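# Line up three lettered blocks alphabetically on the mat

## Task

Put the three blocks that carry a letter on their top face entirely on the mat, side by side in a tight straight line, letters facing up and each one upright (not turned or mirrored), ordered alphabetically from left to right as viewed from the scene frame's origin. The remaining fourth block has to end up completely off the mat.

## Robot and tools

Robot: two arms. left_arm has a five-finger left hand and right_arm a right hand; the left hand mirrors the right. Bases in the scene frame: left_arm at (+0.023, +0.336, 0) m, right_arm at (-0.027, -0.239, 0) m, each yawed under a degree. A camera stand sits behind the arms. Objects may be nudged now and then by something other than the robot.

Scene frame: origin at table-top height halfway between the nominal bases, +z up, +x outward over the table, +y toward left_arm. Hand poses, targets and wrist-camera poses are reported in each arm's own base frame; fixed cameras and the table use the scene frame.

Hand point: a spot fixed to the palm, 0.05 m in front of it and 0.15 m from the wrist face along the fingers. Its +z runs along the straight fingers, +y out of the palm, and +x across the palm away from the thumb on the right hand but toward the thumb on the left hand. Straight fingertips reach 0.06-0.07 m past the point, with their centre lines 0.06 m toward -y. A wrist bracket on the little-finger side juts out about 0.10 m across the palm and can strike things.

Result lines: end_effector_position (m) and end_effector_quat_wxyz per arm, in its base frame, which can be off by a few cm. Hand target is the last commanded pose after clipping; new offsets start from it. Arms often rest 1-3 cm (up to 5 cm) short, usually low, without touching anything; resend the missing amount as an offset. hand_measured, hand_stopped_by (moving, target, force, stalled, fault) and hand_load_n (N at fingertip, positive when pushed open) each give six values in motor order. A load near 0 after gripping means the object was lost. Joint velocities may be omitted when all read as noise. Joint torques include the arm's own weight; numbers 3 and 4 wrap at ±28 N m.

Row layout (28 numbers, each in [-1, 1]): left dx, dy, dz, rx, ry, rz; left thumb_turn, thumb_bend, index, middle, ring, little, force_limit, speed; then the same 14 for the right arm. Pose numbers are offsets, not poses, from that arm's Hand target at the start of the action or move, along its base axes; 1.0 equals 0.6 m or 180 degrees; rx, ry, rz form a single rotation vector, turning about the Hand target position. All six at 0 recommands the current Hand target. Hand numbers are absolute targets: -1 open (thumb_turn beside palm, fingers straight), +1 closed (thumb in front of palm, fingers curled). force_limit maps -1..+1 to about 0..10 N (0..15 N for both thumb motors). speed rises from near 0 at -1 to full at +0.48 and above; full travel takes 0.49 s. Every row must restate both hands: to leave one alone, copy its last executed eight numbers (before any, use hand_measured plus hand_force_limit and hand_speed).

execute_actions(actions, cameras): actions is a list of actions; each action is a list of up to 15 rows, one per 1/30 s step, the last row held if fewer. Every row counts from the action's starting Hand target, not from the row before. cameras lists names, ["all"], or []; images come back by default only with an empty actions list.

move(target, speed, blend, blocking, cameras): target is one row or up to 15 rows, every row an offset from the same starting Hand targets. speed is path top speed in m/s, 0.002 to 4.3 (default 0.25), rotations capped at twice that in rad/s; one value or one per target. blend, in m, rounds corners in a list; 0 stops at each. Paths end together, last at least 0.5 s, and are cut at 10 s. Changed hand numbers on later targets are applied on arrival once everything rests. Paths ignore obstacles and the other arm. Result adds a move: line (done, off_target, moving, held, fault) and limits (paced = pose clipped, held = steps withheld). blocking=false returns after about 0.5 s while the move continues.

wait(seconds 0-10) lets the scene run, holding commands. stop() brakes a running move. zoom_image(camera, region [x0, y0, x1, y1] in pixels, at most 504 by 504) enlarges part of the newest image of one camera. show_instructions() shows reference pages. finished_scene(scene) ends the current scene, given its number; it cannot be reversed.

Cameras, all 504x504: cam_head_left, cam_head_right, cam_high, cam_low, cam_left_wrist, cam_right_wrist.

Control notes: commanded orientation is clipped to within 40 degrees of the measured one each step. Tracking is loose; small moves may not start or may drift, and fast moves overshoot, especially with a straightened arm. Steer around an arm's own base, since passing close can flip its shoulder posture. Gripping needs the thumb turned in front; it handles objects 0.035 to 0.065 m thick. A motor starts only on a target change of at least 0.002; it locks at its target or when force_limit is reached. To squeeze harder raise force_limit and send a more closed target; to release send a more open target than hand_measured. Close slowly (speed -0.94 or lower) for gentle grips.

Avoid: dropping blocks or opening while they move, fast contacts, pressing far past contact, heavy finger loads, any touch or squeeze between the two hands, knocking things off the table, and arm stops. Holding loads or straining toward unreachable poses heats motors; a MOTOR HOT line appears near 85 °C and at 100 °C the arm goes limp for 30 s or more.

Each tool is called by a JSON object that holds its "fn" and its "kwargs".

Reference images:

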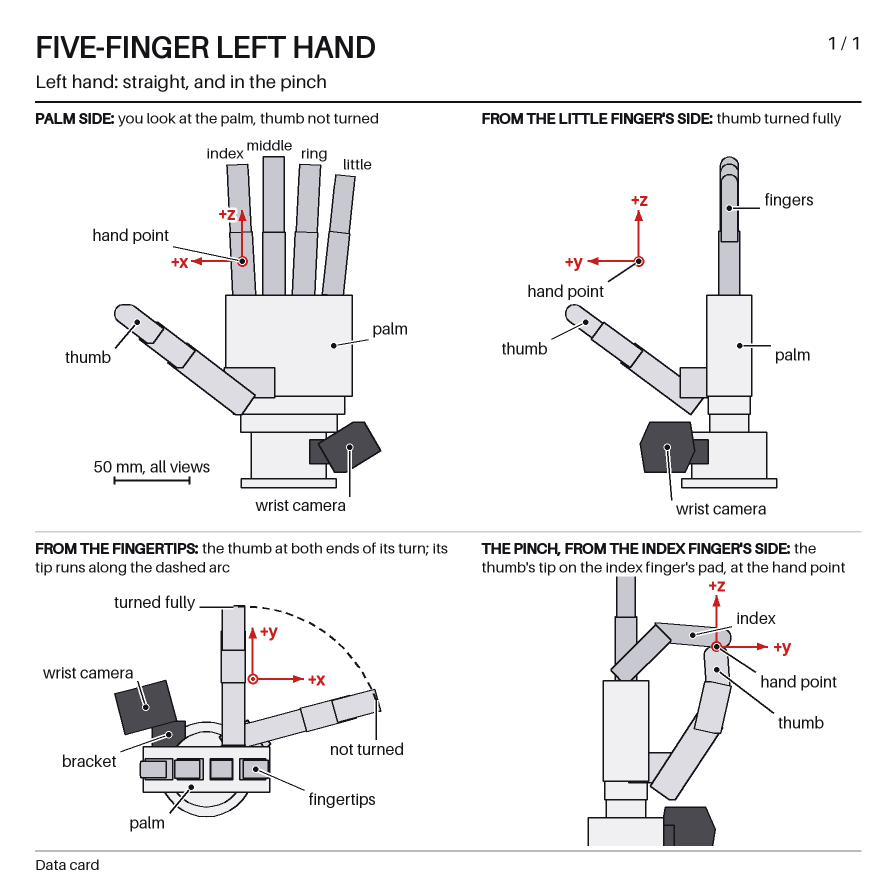

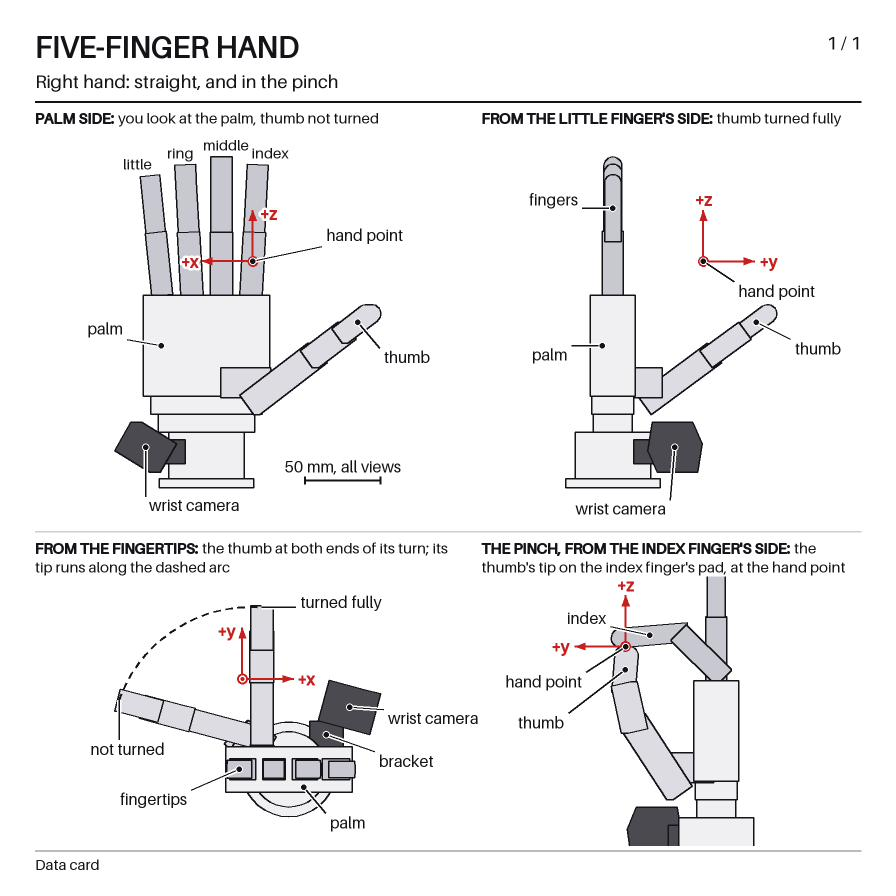

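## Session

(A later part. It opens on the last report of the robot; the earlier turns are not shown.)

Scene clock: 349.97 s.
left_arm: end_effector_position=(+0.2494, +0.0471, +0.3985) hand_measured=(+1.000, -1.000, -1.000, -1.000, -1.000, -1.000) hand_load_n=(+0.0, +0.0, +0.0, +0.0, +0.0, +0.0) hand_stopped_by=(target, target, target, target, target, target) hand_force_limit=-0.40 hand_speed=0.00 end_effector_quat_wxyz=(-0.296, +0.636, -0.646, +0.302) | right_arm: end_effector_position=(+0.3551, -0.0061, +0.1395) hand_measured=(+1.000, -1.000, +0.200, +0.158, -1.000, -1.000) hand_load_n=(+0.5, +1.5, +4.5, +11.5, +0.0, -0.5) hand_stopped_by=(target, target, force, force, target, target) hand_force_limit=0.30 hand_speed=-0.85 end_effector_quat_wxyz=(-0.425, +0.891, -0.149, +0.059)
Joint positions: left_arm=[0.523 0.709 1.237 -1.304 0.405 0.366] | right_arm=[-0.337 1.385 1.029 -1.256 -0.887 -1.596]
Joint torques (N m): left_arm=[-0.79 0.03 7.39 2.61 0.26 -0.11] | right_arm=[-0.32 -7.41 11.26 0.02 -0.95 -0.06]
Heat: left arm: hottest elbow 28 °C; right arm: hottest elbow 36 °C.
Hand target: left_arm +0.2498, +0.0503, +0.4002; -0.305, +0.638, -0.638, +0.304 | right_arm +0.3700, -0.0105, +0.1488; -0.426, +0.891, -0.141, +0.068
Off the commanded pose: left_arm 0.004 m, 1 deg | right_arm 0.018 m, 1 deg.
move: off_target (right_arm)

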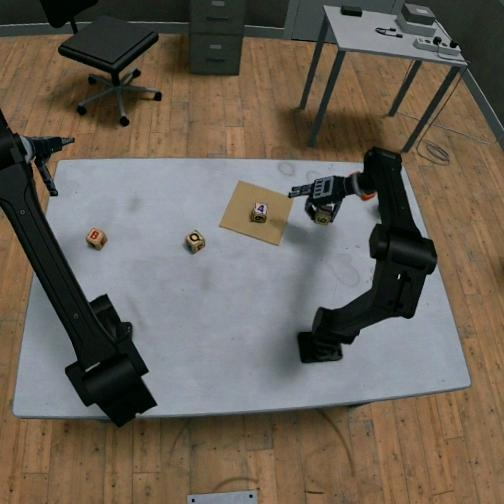

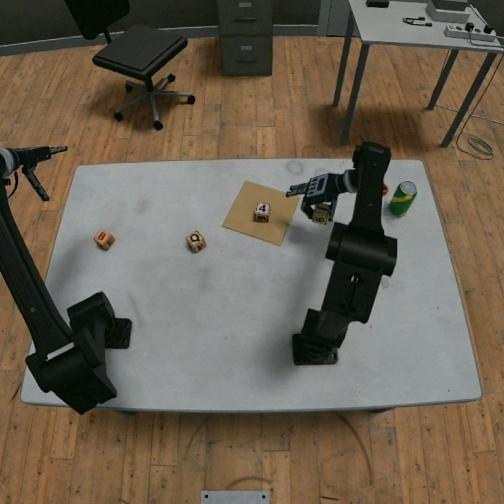

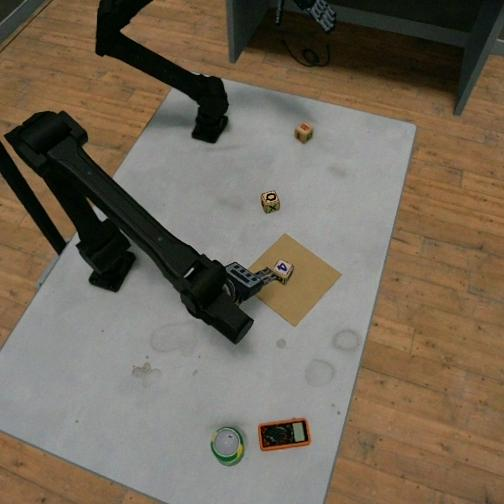

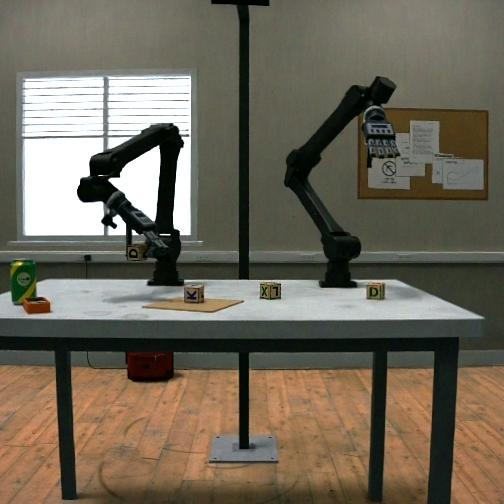

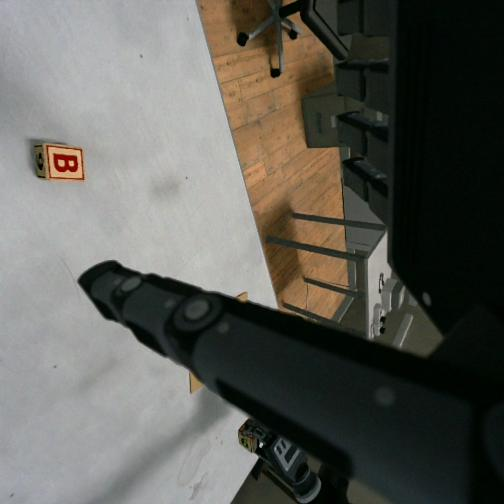

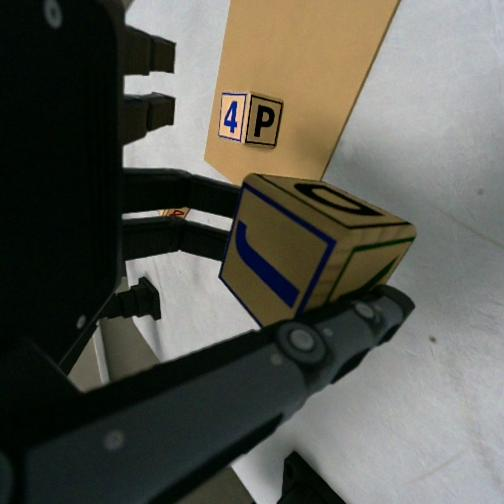

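{"fn": "move", "kwargs": {"target": [[0,0,0,0,0,0, 1, -1, -1, -1, -1, -1, -0.4, 0, -0.042, -0.033, -0.15, 0,0,0, 1, -1, 0.8, 0.8, -1, -1, 0.3, -0.85],[0,0,0,0,0,0, 1, -1, -1, -1, -1, -1, -0.4, 0, -0.042, -0.033, -0.188, 0,0,0, 1, -1, 0.8, 0.8, -1, -1, 0.3, -0.85]], "cameras": ["cam_right_wrist","cam_low"], "speed": [0.2, 0.05]}}

{"fn": "zoom_image", "kwargs": {"camera": "cam_low", "region": [60, 220, 180, 320]}}

Scene clock: 364.93 s.
left_arm: end_effector_position=(+0.2494, +0.0471, +0.3985) hand_measured=(+1.000, -1.000, -1.000, -1.000, -1.000, -1.000) hand_load_n=(+0.0, +0.0, +0.0, +0.0, +0.0, +0.0) hand_stopped_by=(target, target, target, target, target, target) hand_force_limit=-0.40 hand_speed=0.00 end_effector_quat_wxyz=(-0.296, +0.636, -0.646, +0.302) | right_arm: end_effector_position=(+0.3436, -0.0264, +0.0419) hand_measured=(+1.000, -1.000, +0.200, +0.158, -1.000, -1.000) hand_load_n=(+1.0, +1.0, +4.0, +11.5, +0.0, +0.0) hand_stopped_by=(target, target, force, force, target, target) hand_force_limit=0.30 hand_speed=-0.85 end_effector_quat_wxyz=(-0.426, +0.892, -0.139, +0.067)
Joint positions: left_arm=[0.523 0.709 1.237 -1.304 0.405 0.366] | right_arm=[-0.4 1.517 0.877 -1.041 -0.886 -1.713]
Joint torques (N m): left_arm=[-0.79 0.03 7.39 2.62 0.26 -0.11] | right_arm=[-0.85 -8.23 6.6 0.66 -0.75 -0.1]
Heat: left arm: hottest elbow 28 °C; right arm: hottest elbow 36 °C.
Hand target: left_arm +0.2498, +0.0503, +0.4002; -0.305, +0.638, -0.638, +0.304 | right_arm +0.3448, -0.0303, +0.0360; -0.426, +0.891, -0.141, +0.068
Off the commanded pose: left_arm 0.004 m, 1 deg | right_arm 0.007 m, 0 deg.
move: done
Images, in order (width x height): cam_low 504x504, cam_right_wrist 504x504.

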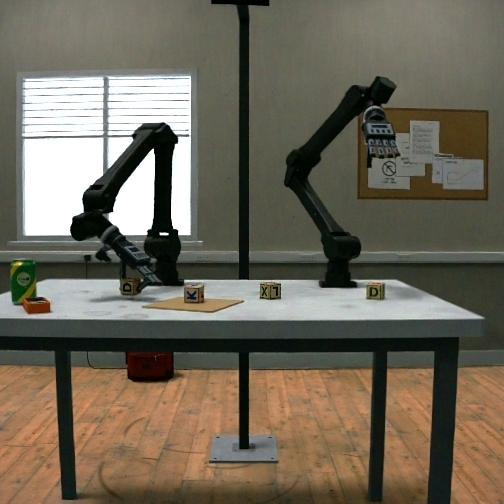

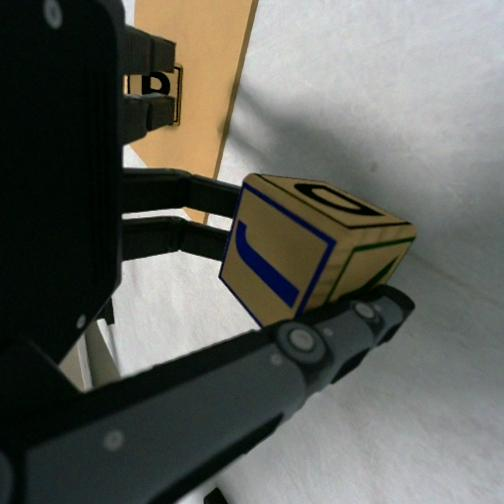

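Scaled by 4.200 from the camera's 504x504 image, which has a finer 720x720 frame.

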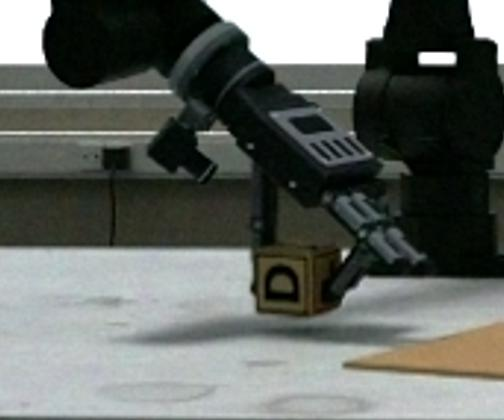

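{"fn": "move", "kwargs": {"target": [[0,0,0,0,0,0, 1, -1, -1, -1, -1, -1, -0.4, 0, 0,0, -0.016, 0,0,0, 1, -1, 0.8, 0.8, -1, -1, 0.3, -0.85]], "cameras": ["cam_right_wrist","cam_low"], "speed": [0.05]}}

{"fn": "zoom_image", "kwargs": {"camera": "cam_low", "region": [60, 220, 180, 320]}}

Scene clock: 369.27 s.
left_arm: end_effector_position=(+0.2494, +0.0471, +0.3985) hand_measured=(+1.000, -1.000, -1.000, -1.000, -1.000, -1.000) hand_load_n=(+0.0, +0.0, +0.0, +0.0, +0.0, -0.5) hand_stopped_by=(target, target, target, target, target, target) hand_force_limit=-0.40 hand_speed=0.00 end_effector_quat_wxyz=(-0.296, +0.636, -0.646, +0.302) | right_arm: end_effector_position=(+0.3443, -0.0267, +0.0330) hand_measured=(+1.000, -1.000, +0.200, +0.158, -1.000, -1.000) hand_load_n=(+1.0, +1.5, +4.0, +11.5, +0.0, +0.0) hand_stopped_by=(target, target, force, force, target, target) hand_force_limit=0.30 hand_speed=-0.85 end_effector_quat_wxyz=(-0.425, +0.892, -0.139, +0.068)
Joint positions: left_arm=[0.523 0.709 1.237 -1.304 0.405 0.366] | right_arm=[-0.4 1.533 0.867 -1.012 -0.886 -1.713]
Joint torques (N m): left_arm=[-0.79 0.09 7.39 2.62 0.25 -0.11] | right_arm=[-0.97 -8.29 6.42 0.55 -0.75 -0.1]
Heat: left arm: hottest elbow 28 °C; right arm: hottest elbow 35 °C.
Hand target: left_arm +0.2498, +0.0503, +0.4002; -0.305, +0.638, -0.638, +0.304 | right_arm +0.3448, -0.0303, +0.0264; -0.426, +0.891, -0.141, +0.068
Off the commanded pose: left_arm 0.004 m, 1 deg | right_arm 0.007 m, 0 deg.
move: done
Images, in order (width x height): cam_low 504x504, cam_right_wrist 504x504.

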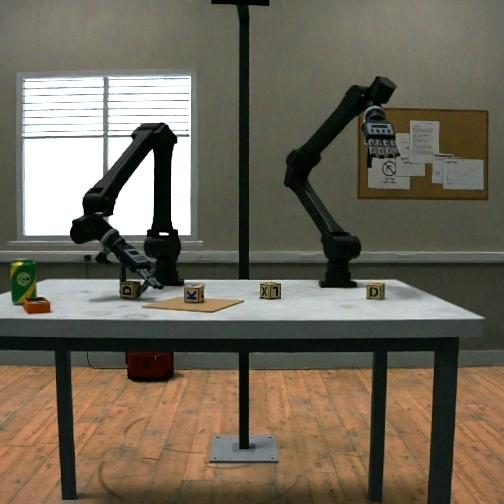

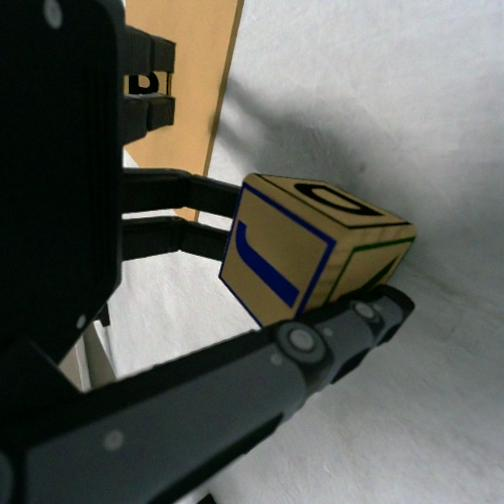

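Scaled by 4.200 from the camera's 504x504 image, which has a finer 720x720 frame.

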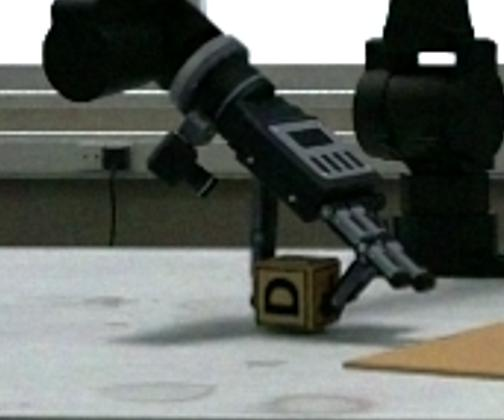

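{"fn": "move", "kwargs": {"target": [[0,0,0,0,0,0, 1, -1, -1, -1, -1, -1, -0.4, 0, 0,0, -0.012, 0,0,0, 1, -1, 0.8, 0.8, -1, -1, 0.3, -0.85]], "cameras": ["cam_right_wrist","cam_low"], "speed": [0.05]}}

{"fn": "zoom_image", "kwargs": {"camera": "cam_low", "region": [60, 220, 180, 320]}}

Scene clock: 372.73 s.
left_arm: end_effector_position=(+0.2494, +0.0471, +0.3985) hand_measured=(+1.000, -1.000, -1.000, -1.000, -1.000, -1.000) hand_load_n=(+0.0, +0.0, +0.0, +0.0, +0.0, +0.0) hand_stopped_by=(target, target, target, target, target, target) hand_force_limit=-0.40 hand_speed=0.00 end_effector_quat_wxyz=(-0.296, +0.636, -0.646, +0.302) | right_arm: end_effector_position=(+0.3455, -0.0272, +0.0290) hand_measured=(+1.000, -1.000, +0.202, +0.158, -1.000, -1.000) hand_load_n=(+1.5, +1.0, +2.0, +8.5, +0.0, +0.0) hand_stopped_by=(target, target, force, force, target, target) hand_force_limit=0.30 hand_speed=-0.85 end_effector_quat_wxyz=(-0.425, +0.892, -0.138, +0.071)
Joint positions: left_arm=[0.523 0.709 1.237 -1.304 0.405 0.366] | right_arm=[-0.4 1.54 0.862 -0.995 -0.887 -1.713]
Joint torques (N m): left_arm=[-0.79 0.03 7.39 2.61 0.26 -0.11] | right_arm=[-1.08 -7.77 6.06 0.7 -0.73 -0.1]
Heat: left arm: hottest elbow 28 °C; right arm: hottest elbow 35 °C.
Hand target: left_arm +0.2498, +0.0503, +0.4002; -0.305, +0.638, -0.638, +0.304 | right_arm +0.3447, -0.0302, +0.0192; -0.426, +0.891, -0.141, +0.068
Off the commanded pose: left_arm 0.004 m, 1 deg | right_arm 0.010 m, 1 deg.
move: done
Images, in order (width x height): cam_low 504x504, cam_right_wrist 504x504.

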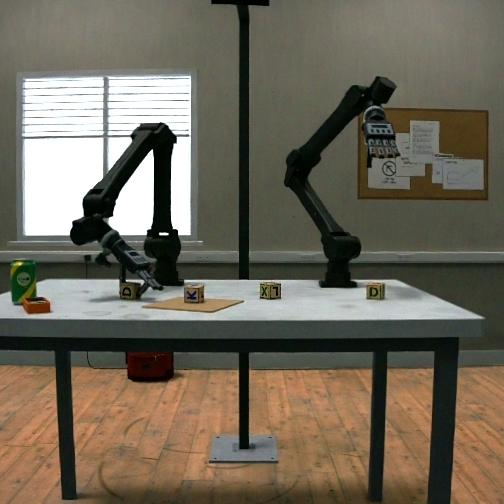

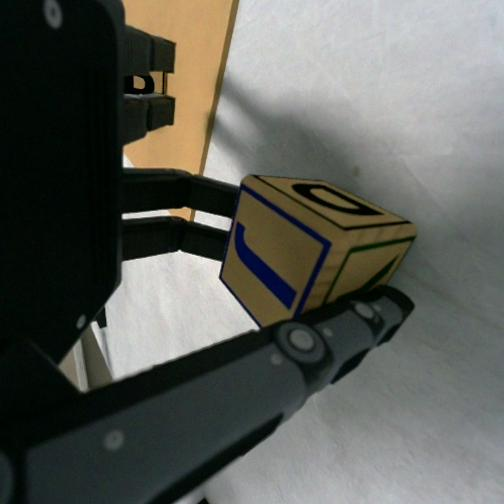

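Scaled by 4.200 from the camera's 504x504 image, which has a finer 720x720 frame.

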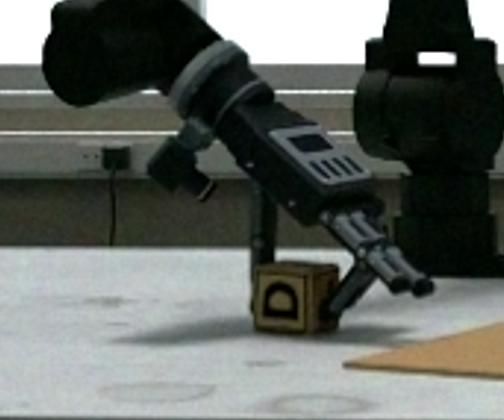

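{"fn": "move", "kwargs": {"target": [[0,0,0,0,0,0, 1, -1, -1, -1, -1, -1, -0.4, 0, 0,0, 0, 0,0,0, 1, -1, -0.6, -0.6, -1, -1, 0.3, -0.6]], "cameras": ["cam_right_wrist","cam_low"], "speed": [0.05]}}

{"fn": "zoom_image", "kwargs": {"camera": "cam_low", "region": [60, 220, 180, 320]}}

Scene clock: 377.07 s.
left_arm: end_effector_position=(+0.2494, +0.0471, +0.3985) hand_measured=(+1.000, -1.000, -1.000, -1.000, -1.000, -1.000) hand_load_n=(+0.0, +0.0, +0.0, +0.0, +0.0, +0.0) hand_stopped_by=(target, target, target, target, target, target) hand_force_limit=-0.40 hand_speed=0.00 end_effector_quat_wxyz=(-0.296, +0.636, -0.646, +0.302) | right_arm: end_effector_position=(+0.3460, -0.0275, +0.0275) hand_measured=(+1.000, -1.000, -0.600, -0.600, -1.000, -1.000) hand_load_n=(+0.0, +0.0, +0.0, -0.5, +0.0, +0.0) hand_stopped_by=(target, target, target, target, target, target) hand_force_limit=0.30 hand_speed=-0.60 end_effector_quat_wxyz=(-0.425, +0.892, -0.138, +0.071)
Joint positions: left_arm=[0.523 0.709 1.237 -1.304 0.405 0.366] | right_arm=[-0.401 1.544 0.862 -0.991 -0.887 -1.713]
Joint torques (N m): left_arm=[-0.79 0.03 7.39 2.62 0.25 -0.11] | right_arm=[-0.91 -7.94 6.09 0.65 -0.74 -0.09]
Heat: left arm: hottest elbow 28 °C; right arm: hottest elbow 35 °C.
Hand target: left_arm +0.2498, +0.0503, +0.4002; -0.305, +0.638, -0.638, +0.304 | right_arm +0.3447, -0.0303, +0.0191; -0.426, +0.891, -0.141, +0.068
Off the commanded pose: left_arm 0.004 m, 1 deg | right_arm 0.009 m, 1 deg.
move: done
Images, in order (width x height): cam_low 504x504, cam_right_wrist 504x504.

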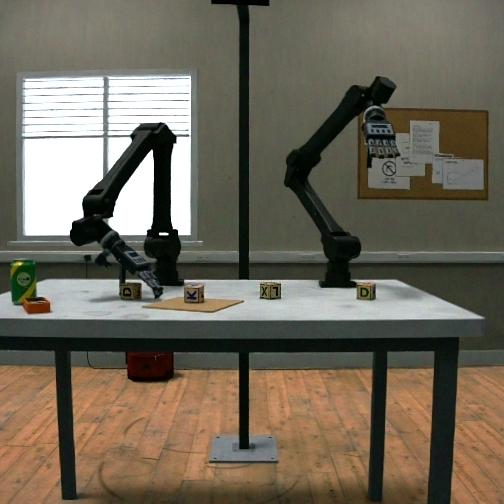

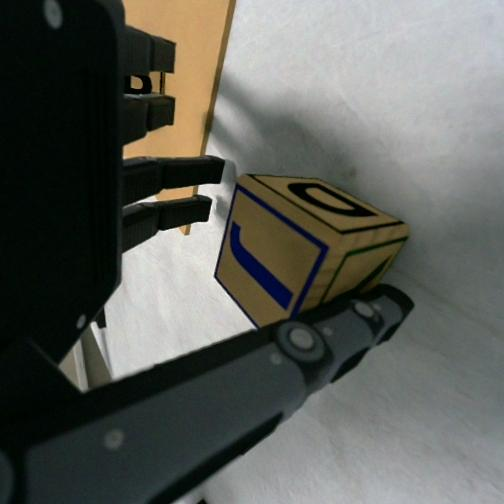

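Scaled by 4.200 from the camera's 504x504 image, which has a finer 720x720 frame.

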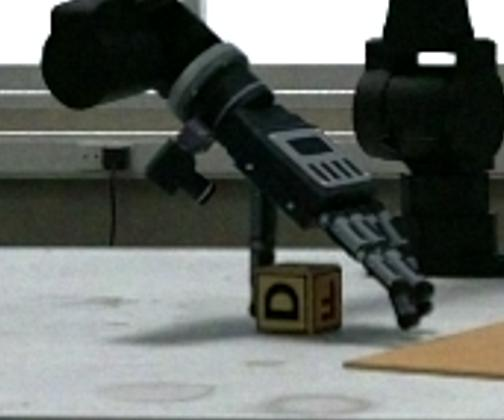

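{"fn": "move", "kwargs": {"target": [[0,0,0,0,0,0, 1, -1, -1, -1, -1, -1, -0.4, 0, 0.03,0, 0.2, 0,0,0, 1, -1, -0.6, -0.6, -1, -1, 0.3, -0.6]], "cameras": ["cam_right_wrist","cam_low", "cam_head_right"], "speed": [0.2]}}

{"fn": "zoom_image", "kwargs": {"camera": "cam_right_wrist", "region": [180, 140, 440, 360]}}

Scene clock: 382.63 s.
left_arm: end_effector_position=(+0.2494, +0.0471, +0.3985) hand_measured=(+1.000, -1.000, -1.000, -1.000, -1.000, -1.000) hand_load_n=(+0.0, +0.0, +0.0, +0.0, +0.0, +0.0) hand_stopped_by=(target, target, target, target, target, target) hand_force_limit=-0.40 hand_speed=0.00 end_effector_quat_wxyz=(-0.296, +0.636, -0.646, +0.302) | right_arm: end_effector_position=(+0.3510, -0.0294, +0.1278) hand_measured=(+1.000, -1.000, -0.600, -0.600, -1.000, -1.000) hand_load_n=(+0.5, +0.0, +0.0, +0.0, +0.0, +0.0) hand_stopped_by=(target, target, target, target, target, target) hand_force_limit=0.30 hand_speed=-0.60 end_effector_quat_wxyz=(-0.427, +0.890, -0.148, +0.060)
Joint positions: left_arm=[0.523 0.709 1.237 -1.304 0.405 0.366] | right_arm=[-0.401 1.423 1.032 -1.297 -0.887 -1.698]
Joint torques (N m): left_arm=[-0.85 0.03 7.39 2.62 0.25 -0.11] | right_arm=[0.38 -9 10.59 -0.09 -0.83 0.04]
Heat: left arm: hottest elbow 28 °C; right arm: hottest elbow 35 °C.
Hand target: left_arm +0.2498, +0.0503, +0.4002; -0.305, +0.638, -0.638, +0.304 | right_arm +0.3628, -0.0304, +0.1393; -0.426, +0.891, -0.141, +0.068
Off the commanded pose: left_arm 0.004 m, 1 deg | right_arm 0.016 m, 1 deg.
move: off_target (right_arm)
Images, in order (width x height): cam_head_right 504x504, cam_low 504x504, cam_right_wrist 504x504.

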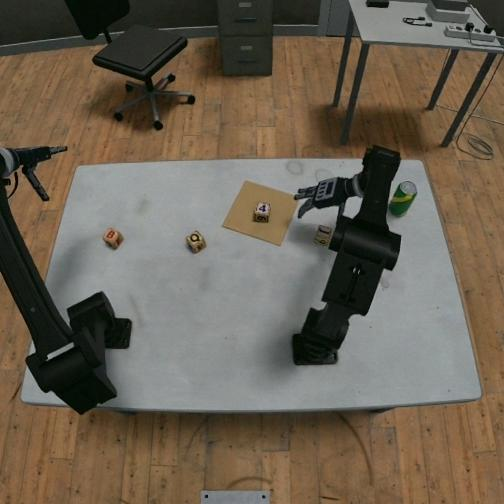

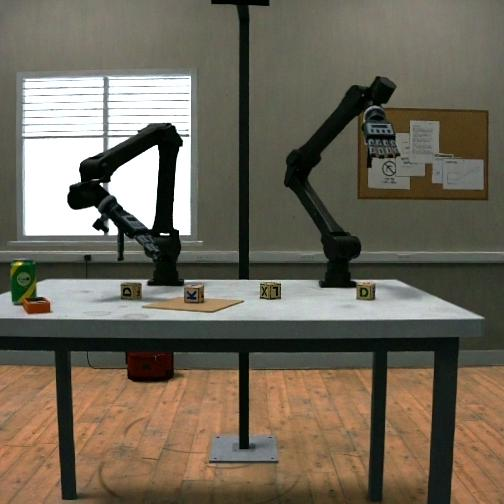

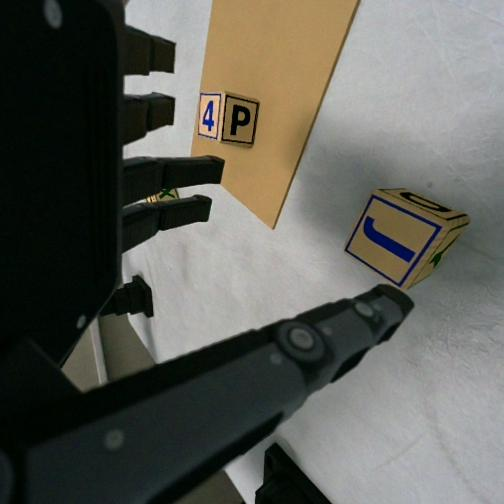

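Scaled by 1.938 from the camera's 504x504 image, which has a finer 720x720 frame.

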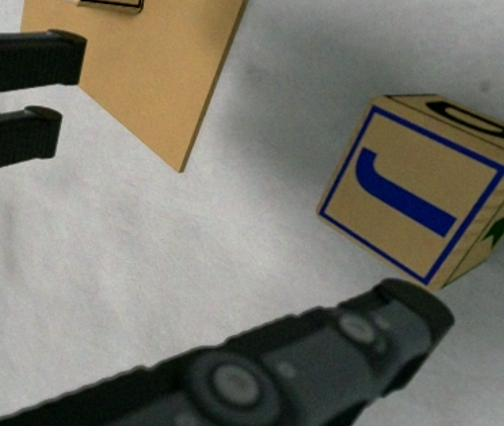

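{"fn": "move", "kwargs": {"target": [[0,0,0,0,0,0, 1, -1, -1, -1, -1, -1, -0.4, 0, 0.037,-0.021, -0.03, 0,0,-0.5, 1, -1, -0.6, -0.6, -1, -1, 0.3, -0.6]], "cameras": ["cam_right_wrist"], "speed": [0.3]}}

{"fn": "zoom_image", "kwargs": {"camera": "cam_right_wrist", "region": [200, 100, 460, 320]}}

Scene clock: 405.60 s.
left_arm: end_effector_position=(+0.2494, +0.0471, +0.3985) hand_measured=(+1.000, -1.000, -1.000, -1.000, -1.000, -1.000) hand_load_n=(+0.0, +0.0, +0.0, -0.5, +0.0, +0.0) hand_stopped_by=(target, target, target, target, target, target) hand_force_limit=-0.40 hand_speed=0.00 end_effector_quat_wxyz=(-0.296, +0.636, -0.646, +0.302) | right_arm: end_effector_position=(+0.3823, -0.0462, +0.1168) hand_measured=(+1.000, -1.000, -0.600, -0.600, -1.000, -1.000) hand_load_n=(+0.0, +0.0, +0.0, +0.0, +0.0, +0.0) hand_stopped_by=(target, target, target, target, target, target) hand_force_limit=0.30 hand_speed=-0.60 end_effector_quat_wxyz=(+0.245, -0.534, +0.732, -0.345)
Joint positions: left_arm=[0.523 0.709 1.237 -1.304 0.405 0.366] | right_arm=[-0.146 0.963 0.576 -0.318 0.135 0.102]
Joint torques (N m): left_arm=[-0.79 0.03 7.39 2.62 0.26 -0.11] | right_arm=[0.38 -4.37 9.06 1.96 0.18 0.07]
Heat: left arm: hottest elbow 28 °C; right arm: hottest elbow 38 °C.
Hand target: left_arm +0.2498, +0.0503, +0.4002; -0.305, +0.638, -0.638, +0.304 | right_arm +0.3849, -0.0428, +0.1212; +0.253, -0.531, +0.730, -0.349
Off the commanded pose: left_arm 0.004 m, 1 deg | right_arm 0.006 m, 1 deg.
move: done
Images, in order (width x height): cam_right_wrist 504x504.

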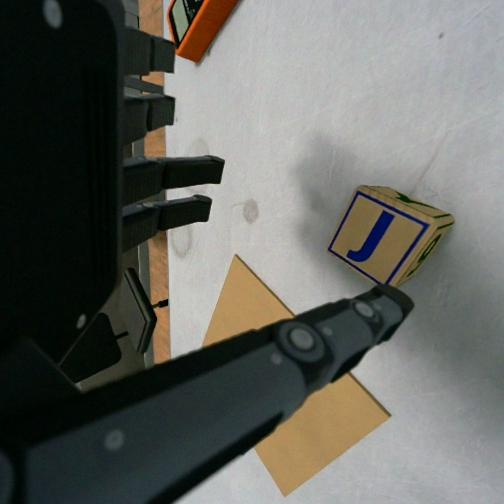

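Scaled by 1.938 from the camera's 504x504 image, which has a finer 720x720 frame.

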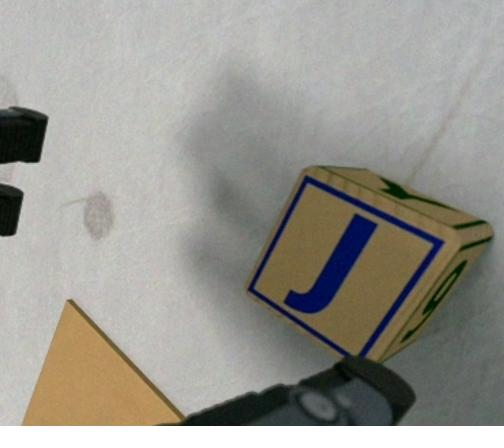

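{"fn": "move", "kwargs": {"target": [[0,0,0,0,0,0, 1, -1, -1, -1, -1, -1, -0.4, 0, -0.0165,0, -0.165, 0,0,0, 1, -1, -0.6, -0.6, -1, -1, 0.3, -0.6],[0,0,0,0,0,0, 1, -1, -1, -1, -1, -1, -0.4, 0, 0.012,0, -0.12, 0,0,0, 1, -1, -0.6, -0.6, -1, -1, 0.3, -0.6]], "cameras": ["cam_right_wrist","cam_low"], "speed": [0.15,0.1]}}

{"fn": "zoom_image", "kwargs": {"camera": "cam_low", "region": [60, 220, 180, 320]}}

Scene clock: 420.23 s.
left_arm: end_effector_position=(+0.2494, +0.0471, +0.3985) hand_measured=(+1.000, -1.000, -1.000, -1.000, -1.000, -1.000) hand_load_n=(+0.0, +0.0, +0.0, -0.5, -0.5, +0.0) hand_stopped_by=(target, target, target, target, target, target) hand_force_limit=-0.40 hand_speed=0.00 end_effector_quat_wxyz=(-0.296, +0.636, -0.646, +0.302) | right_arm: end_effector_position=(+0.3735, -0.0442, +0.0287) hand_measured=(+1.000, -1.000, -0.600, -0.600, -1.000, -1.000) hand_load_n=(+0.0, +0.0, +0.0, +0.0, +0.0, +0.0) hand_stopped_by=(target, target, target, target, target, target) hand_force_limit=0.30 hand_speed=-0.60 end_effector_quat_wxyz=(+0.238, -0.537, +0.736, -0.338)
Joint positions: left_arm=[0.523 0.709 1.237 -1.304 0.405 0.366] | right_arm=[-0.143 1.132 0.416 -0.01 0.138 0.105]
Joint torques (N m): left_arm=[-0.85 0.03 7.39 2.62 0.26 -0.11] | right_arm=[0.38 -5.19 10.73 1.2 0.2 0.06]
Heat: left arm: hottest elbow 28 °C; right arm: hottest elbow 37 °C.
Hand target: left_arm +0.2498, +0.0503, +0.4002; -0.305, +0.638, -0.638, +0.304 | right_arm +0.3921, -0.0429, +0.0492; +0.253, -0.531, +0.730, -0.349
Off the commanded pose: left_arm 0.004 m, 1 deg | right_arm 0.028 m, 2 deg.
move: off_target (right_arm)
Images, in order (width x height): cam_low 504x504, cam_right_wrist 504x504.

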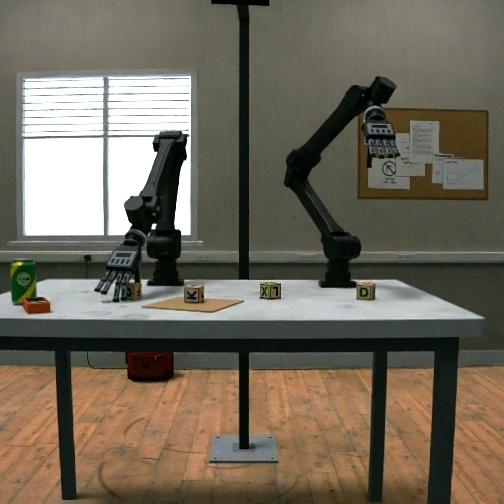

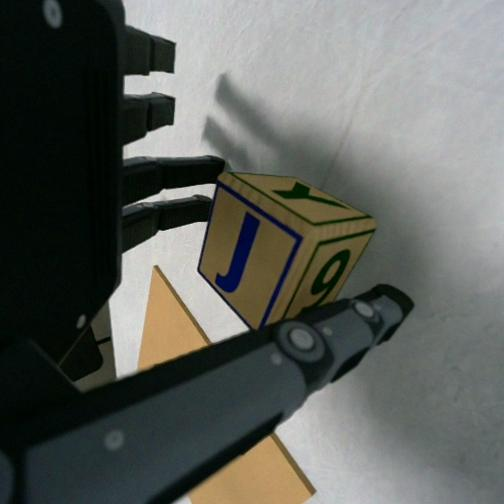

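Scaled by 4.200 from the camera's 504x504 image, which has a finer 720x720 frame.

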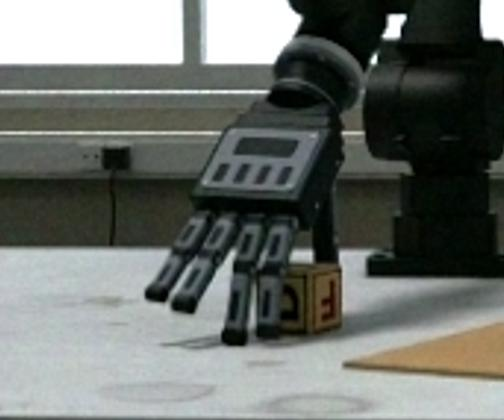

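{"fn": "move", "kwargs": {"target": [[0,0,0,0,0,0, 1, -1, -1, -1, -1, -1, -0.4, 0, 0,0, 0, 0,0,0, 1, -1, 0.8, 0.8, -1, -1, 0.1, -0.88],[0,0,0,0,0,0, 1, -1, -1, -1, -1, -1, -0.4, 0, 0.017,0, 0.083, 0,0,0, 1, -1, 0.8, 0.8, -1, -1, 0.1, -0.88]], "cameras": ["cam_right_wrist","cam_low"], "speed": [0.15,0.1]}}

Scene clock: 435.63 s.
left_arm: end_effector_position=(+0.2494, +0.0471, +0.3985) hand_measured=(+1.000, -1.000, -1.000, -1.000, -1.000, -1.000) hand_load_n=(+0.0, +0.0, +0.0, -0.5, +0.0, +0.0) hand_stopped_by=(target, target, target, target, target, target) hand_force_limit=-0.40 hand_speed=0.00 end_effector_quat_wxyz=(-0.296, +0.636, -0.646, +0.302) | right_arm: end_effector_position=(+0.3865, -0.0449, +0.0776) hand_measured=(+1.000, -1.000, +0.178, +0.124, -1.000, -1.000) hand_load_n=(+0.0, +0.0, +0.0, +0.0, +0.0, +0.0) hand_stopped_by=(target, target, force, force, target, target) hand_force_limit=0.10 hand_speed=-0.88 end_effector_quat_wxyz=(+0.239, -0.536, +0.735, -0.339)
Joint positions: left_arm=[0.523 0.709 1.237 -1.304 0.405 0.366] | right_arm=[-0.139 1.054 0.523 -0.194 0.141 0.108]
Joint torques (N m): left_arm=[-0.85 0.03 7.39 2.62 0.26 -0.11] | right_arm=[0.44 -4.78 11.67 1.16 0.2 0.06]
Heat: left arm: hottest elbow 28 °C; right arm: hottest elbow 37 °C.
Hand target: left_arm +0.2498, +0.0503, +0.4002; -0.305, +0.638, -0.638, +0.304 | right_arm +0.4023, -0.0430, +0.0990; +0.253, -0.530, +0.730, -0.349
Off the commanded pose: left_arm 0.004 m, 1 deg | right_arm 0.027 m, 2 deg.
move: off_target (right_arm)
Images, in order (width x height): cam_low 504x504, cam_right_wrist 504x504.

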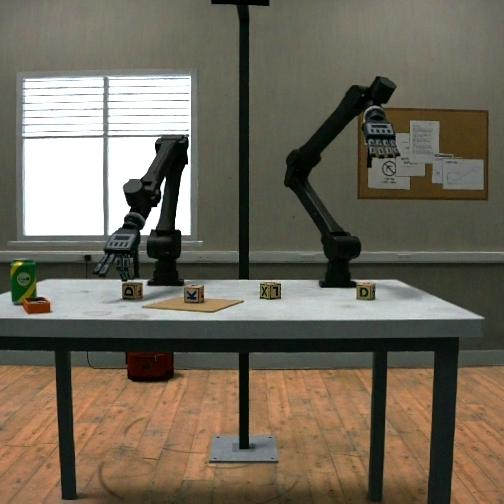

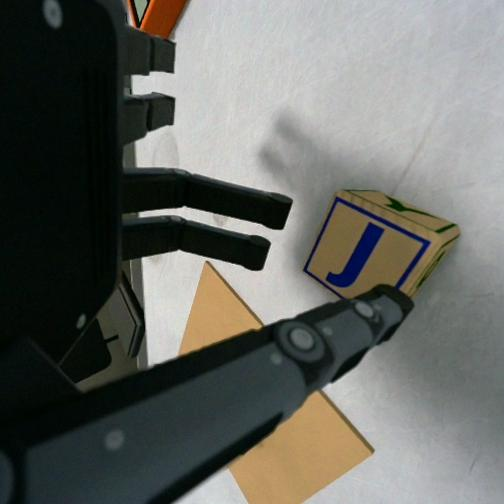

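{"fn": "move", "kwargs": {"target": [[0,0,0,0,0,0, 1, -1, -1, -1, -1, -1, -0.4, 0, -0.0455,0, 0, 0,0,0, 1, -1, -0.6, -0.6, -1, -1, 0.3, -0.6],[0,0,0,0,0,0, 1, -1, -1, -1, -1, -1, -0.4, 0, -0.0555,0, -0.128, 0,0,0, 1, -1, -0.6, -0.6, -1, -1, 0.3, -0.6],[0,0,0,0,0,0, 1, -1, -1, -1, -1, -1, -0.4, 0, -0.027,0, -0.078, 0,0,0, 1, -1, -0.6, -0.6, -1, -1, 0.3, -0.6]], "cameras": ["cam_right_wrist"], "speed": [0.1, 0.15,0.1]}}

{"fn": "move", "kwargs": {"target": [[0,0,0,0,0,0, 1, -1, -1, -1, -1, -1, -0.4, 0, 0,0, 0, 0,0,0, 1, -1, 0.8, 0.8, -1, -1, 0.0, -0.9]], "cameras": ["cam_right_wrist","cam_low"]}}

{"fn": "zoom_image", "kwargs": {"camera": "cam_low", "region": [60, 220, 180, 320]}}

Scene clock: 449.83 s.
left_arm: end_effector_position=(+0.2494, +0.0471, +0.3985) hand_measured=(+1.000, -1.000, -1.000, -1.000, -1.000, -1.000) hand_load_n=(+0.0, +0.0, +0.0, +0.0, -0.5, +0.0) hand_stopped_by=(target, target, target, target, target, target) hand_force_limit=-0.40 hand_speed=0.00 end_effector_quat_wxyz=(-0.296, +0.636, -0.646, +0.302) | right_arm: end_effector_position=(+0.3683, -0.0414, +0.0314) hand_measured=(+1.000, -1.000, -0.600, -0.600, -1.000, -1.000) hand_load_n=(+0.0, +0.0, +0.0, +0.0, +0.0, +0.0) hand_stopped_by=(target, target, target, target, target, target) hand_force_limit=0.30 hand_speed=-0.60 end_effector_quat_wxyz=(+0.240, -0.537, +0.735, -0.336)
Joint positions: left_arm=[0.523 0.709 1.237 -1.304 0.405 0.366] | right_arm=[-0.139 1.105 0.408 -0.03 0.136 0.108]
Joint torques (N m): left_arm=[-0.79 0.03 7.39 2.62 0.26 -0.11] | right_arm=[-0.32 -5.01 10.89 1.2 0.16 0.02]
Heat: left arm: hottest elbow 28 °C; right arm: hottest elbow 37 °C.
Hand target: left_arm +0.2498, +0.0503, +0.4002; -0.305, +0.638, -0.638, +0.304 | right_arm +0.3862, -0.0429, +0.0522; +0.253, -0.530, +0.730, -0.349
Off the commanded pose: left_arm 0.004 m, 1 deg | right_arm 0.027 m, 2 deg.
move: off_target (right_arm)
Images, in order (width x height): cam_right_wrist 504x504.

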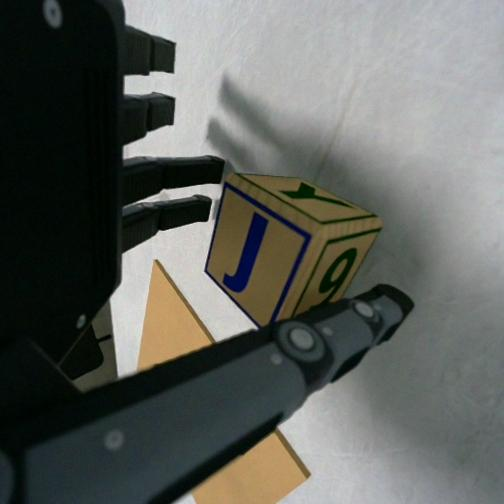

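Scene clock: 452.87 s.
left_arm: end_effector_position=(+0.2494, +0.0471, +0.3985) hand_measured=(+1.000, -1.000, -1.000, -1.000, -1.000, -1.000) hand_load_n=(+0.0, +0.0, +0.0, +0.0, +0.0, +0.0) hand_stopped_by=(target, target, target, target, target, target) hand_force_limit=-0.40 hand_speed=0.00 end_effector_quat_wxyz=(-0.296, +0.636, -0.646, +0.302) | right_arm: end_effector_position=(+0.3696, -0.0415, +0.0330) hand_measured=(+1.000, -1.000, +0.172, +0.124, -1.000, -1.000) hand_load_n=(-1.5, +1.0, +5.5, +5.5, +0.0, +0.0) hand_stopped_by=(target, target, force, force, target, target) hand_force_limit=0.00 hand_speed=-0.90 end_effector_quat_wxyz=(+0.241, -0.537, +0.735, -0.338)
Joint positions: left_arm=[0.523 0.709 1.237 -1.304 0.405 0.366] | right_arm=[-0.139 1.103 0.41 -0.031 0.136 0.108]
Joint torques (N m): left_arm=[-0.79 0.03 7.39 2.62 0.26 -0.11] | right_arm=[-0.21 -4.95 10.65 1.18 0.15 0.02]
Heat: left arm: hottest elbow 28 °C; right arm: hottest elbow 37 °C.
Hand target: left_arm +0.2498, +0.0503, +0.4002; -0.305, +0.638, -0.638, +0.304 | right_arm +0.3862, -0.0429, +0.0522; +0.253, -0.530, +0.730, -0.349
Off the commanded pose: left_arm 0.004 m, 1 deg | right_arm 0.025 m, 2 deg.
move: off_target (right_arm)
Images, in order (width x height): cam_low 504x504, cam_right_wrist 504x504.

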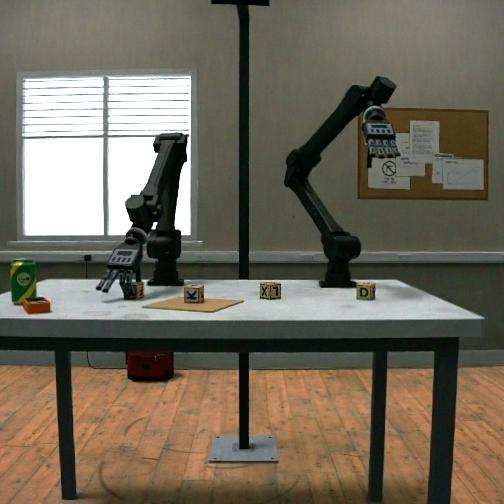

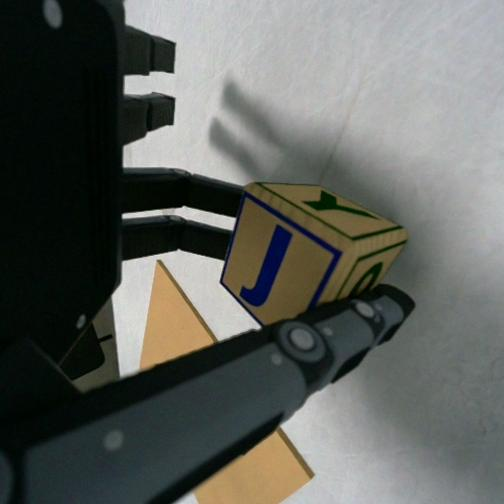

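Scaled by 4.200 from the camera's 504x504 image, which has a finer 720x720 frame.

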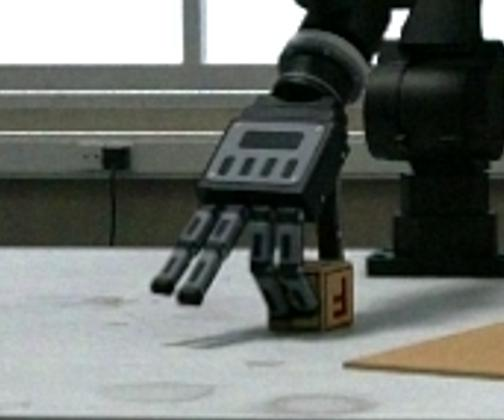

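{"fn": "move", "kwargs": {"target": [[0,0,0,0,0,0, 1, -1, -1, -1, -1, -1, -0.4, 0, 0,0, 0, 0,0,0, 1, -1, 0.85, 0.85, -1, -1, 0.3, -0.9]], "cameras": ["cam_right_wrist"]}}

{"fn": "move", "kwargs": {"target": [[0,0,0,0,0,0, 1, -1, -1, -1, -1, -1, -0.4, 0, 0.003,0, 0.02, 0,0,0, 1, -1, 0.85, 0.85, -1, -1, 0.3, -0.9]], "cameras": ["cam_right_wrist"]}}

Scene clock: 456.83 s.
left_arm: end_effector_position=(+0.2494, +0.0471, +0.3985) hand_measured=(+1.000, -1.000, -1.000, -1.000, -1.000, -1.000) hand_load_n=(+0.0, +0.0, +0.0, +0.0, +0.0, +0.0) hand_stopped_by=(target, target, target, target, target, target) hand_force_limit=-0.40 hand_speed=0.00 end_effector_quat_wxyz=(-0.296, +0.636, -0.646, +0.302) | right_arm: end_effector_position=(+0.3696, -0.0415, +0.0333) hand_measured=(+1.000, -1.000, +0.178, +0.130, -1.000, -1.000) hand_load_n=(-1.0, +1.5, +6.5, +8.0, +0.0, +0.0) hand_stopped_by=(target, target, force, force, target, target) hand_force_limit=0.30 hand_speed=-0.90 end_effector_quat_wxyz=(+0.241, -0.537, +0.735, -0.338)
Joint positions: left_arm=[0.523 0.709 1.237 -1.304 0.405 0.366] | right_arm=[-0.139 1.103 0.41 -0.031 0.136 0.108]
Joint torques (N m): left_arm=[-0.79 0.03 7.39 2.62 0.26 -0.11] | right_arm=[-0.09 -4.72 10.67 1.2 0.16 0.03]
Heat: left arm: hottest elbow 29 °C; right arm: hottest elbow 37 °C.
Hand target: left_arm +0.2498, +0.0503, +0.4002; -0.305, +0.638, -0.638, +0.304 | right_arm +0.3862, -0.0429, +0.0523; +0.253, -0.530, +0.730, -0.349
Off the commanded pose: left_arm 0.004 m, 1 deg | right_arm 0.025 m, 2 deg.
move: off_target (right_arm)
Images, in order (width x height): cam_right_wrist 504x504.

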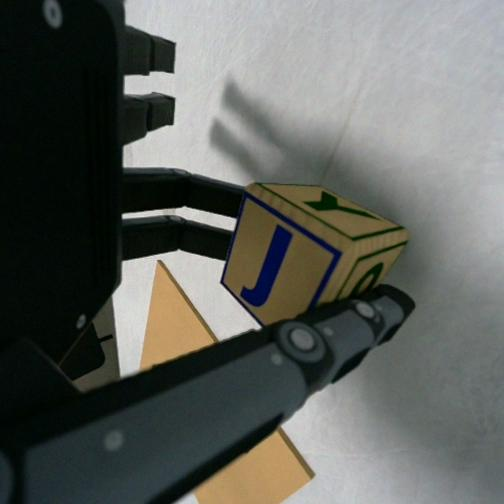

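Scene clock: 457.77 s.
left_arm: end_effector_position=(+0.2494, +0.0471, +0.3985) hand_measured=(+1.000, -1.000, -1.000, -1.000, -1.000, -1.000) hand_load_n=(+0.0, +0.0, +0.0, +0.0, +0.0, +0.0) hand_stopped_by=(target, target, target, target, target, target) hand_force_limit=-0.40 hand_speed=0.00 end_effector_quat_wxyz=(-0.296, +0.636, -0.646, +0.302) | right_arm: end_effector_position=(+0.3700, -0.0416, +0.0422) hand_measured=(+1.000, -1.000, +0.180, +0.130, -1.000, -1.000) hand_load_n=(+0.0, +0.0, +0.0, +0.0, +0.0, +0.0) hand_stopped_by=(target, target, force, force, target, target) hand_force_limit=0.30 hand_speed=-0.90 end_effector_quat_wxyz=(+0.239, -0.538, +0.735, -0.336)
Joint positions: left_arm=[0.523 0.709 1.237 -1.304 0.405 0.366] | right_arm=[-0.139 1.08 0.429 -0.078 0.136 0.108]
Joint torques (N m): left_arm=[-0.85 0.03 7.39 2.62 0.26 -0.11] | right_arm=[-0.03 -4.95 11.23 1.35 0.18 0.03]
Heat: left arm: hottest elbow 29 °C; right arm: hottest elbow 37 °C.
Hand target: left_arm +0.2498, +0.0503, +0.4002; -0.305, +0.638, -0.638, +0.304 | right_arm +0.3879, -0.0429, +0.0642; +0.253, -0.531, +0.730, -0.349
Off the commanded pose: left_arm 0.004 m, 1 deg | right_arm 0.029 m, 2 deg.
move: off_target (right_arm)
Images, in order (width x height): cam_right_wrist 504x504.

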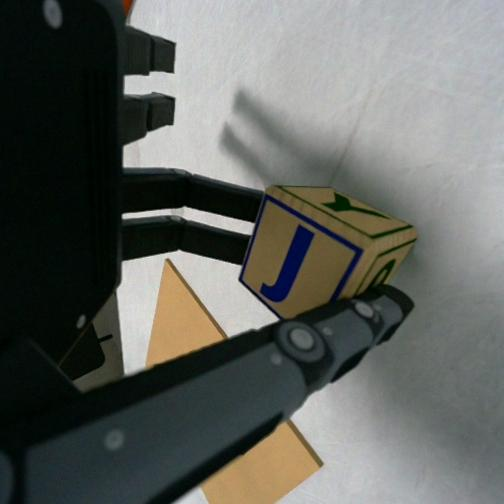

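{"fn": "move", "kwargs": {"target": [[0,0,0,0,0,0, 1, -1, -1, -1, -1, -1, -0.4, 0, 0,0, 0, 0,0,0, 1, -1, -0.5, -0.5, -1, -1, 0.3, -0.6],[0,0,0,0,0,0, 1, -1, -1, -1, -1, -1, -0.4, 0, 0.003,0, 0.08, 0,0,0, 1, -0.6, -0.5, -0.5, -1, -1, 0.3, -0.6]], "cameras": ["cam_right_wrist"]}}

{"fn": "zoom_image", "kwargs": {"camera": "cam_right_wrist", "region": [200, 120, 460, 340]}}

Scene clock: 475.77 s.
left_arm: end_effector_position=(+0.2494, +0.0471, +0.3985) hand_measured=(+1.000, -1.000, -1.000, -1.000, -1.000, -1.000) hand_load_n=(+0.0, +0.0, +0.0, +0.0, +0.0, +0.0) hand_stopped_by=(target, target, target, target, target, target) hand_force_limit=-0.40 hand_speed=0.00 end_effector_quat_wxyz=(-0.296, +0.636, -0.646, +0.302) | right_arm: end_effector_position=(+0.3754, -0.0425, +0.0907) hand_measured=(+1.000, -0.600, -0.500, -0.500, -1.000, -1.000) hand_load_n=(+0.0, +0.5, +0.0, +0.0, +0.0, +0.0) hand_stopped_by=(target, target, target, target, target, target) hand_force_limit=0.30 hand_speed=-0.60 end_effector_quat_wxyz=(+0.241, -0.537, +0.735, -0.338)
Joint positions: left_arm=[0.523 0.709 1.237 -1.304 0.405 0.366] | right_arm=[-0.139 0.988 0.523 -0.258 0.137 0.108]
Joint torques (N m): left_arm=[-0.79 0.03 7.38 2.61 0.26 -0.11] | right_arm=[0.03 -4.13 11.99 1.26 0.19 0.04]
Heat: left arm: hottest elbow 29 °C; right arm: hottest elbow 38 °C.
Hand target: left_arm +0.2498, +0.0503, +0.4002; -0.305, +0.638, -0.638, +0.304 | right_arm +0.3897, -0.0429, +0.1121; +0.253, -0.530, +0.730, -0.349
Off the commanded pose: left_arm 0.004 m, 1 deg | right_arm 0.026 m, 2 deg.
move: off_target (right_arm); target 2's new numbers were sent with right_arm's hand 0.026 m and 2 deg from that target
Images, in order (width x height): cam_right_wrist 504x504.

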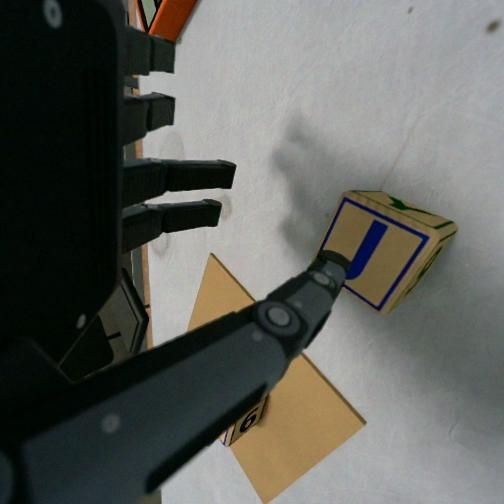

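Scaled by 1.938 from the camera's 504x504 image, which has a finer 720x720 frame.

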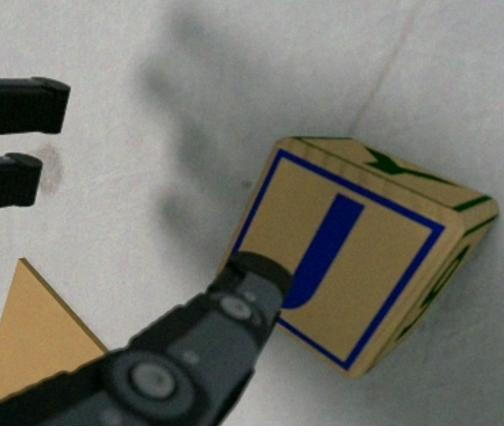

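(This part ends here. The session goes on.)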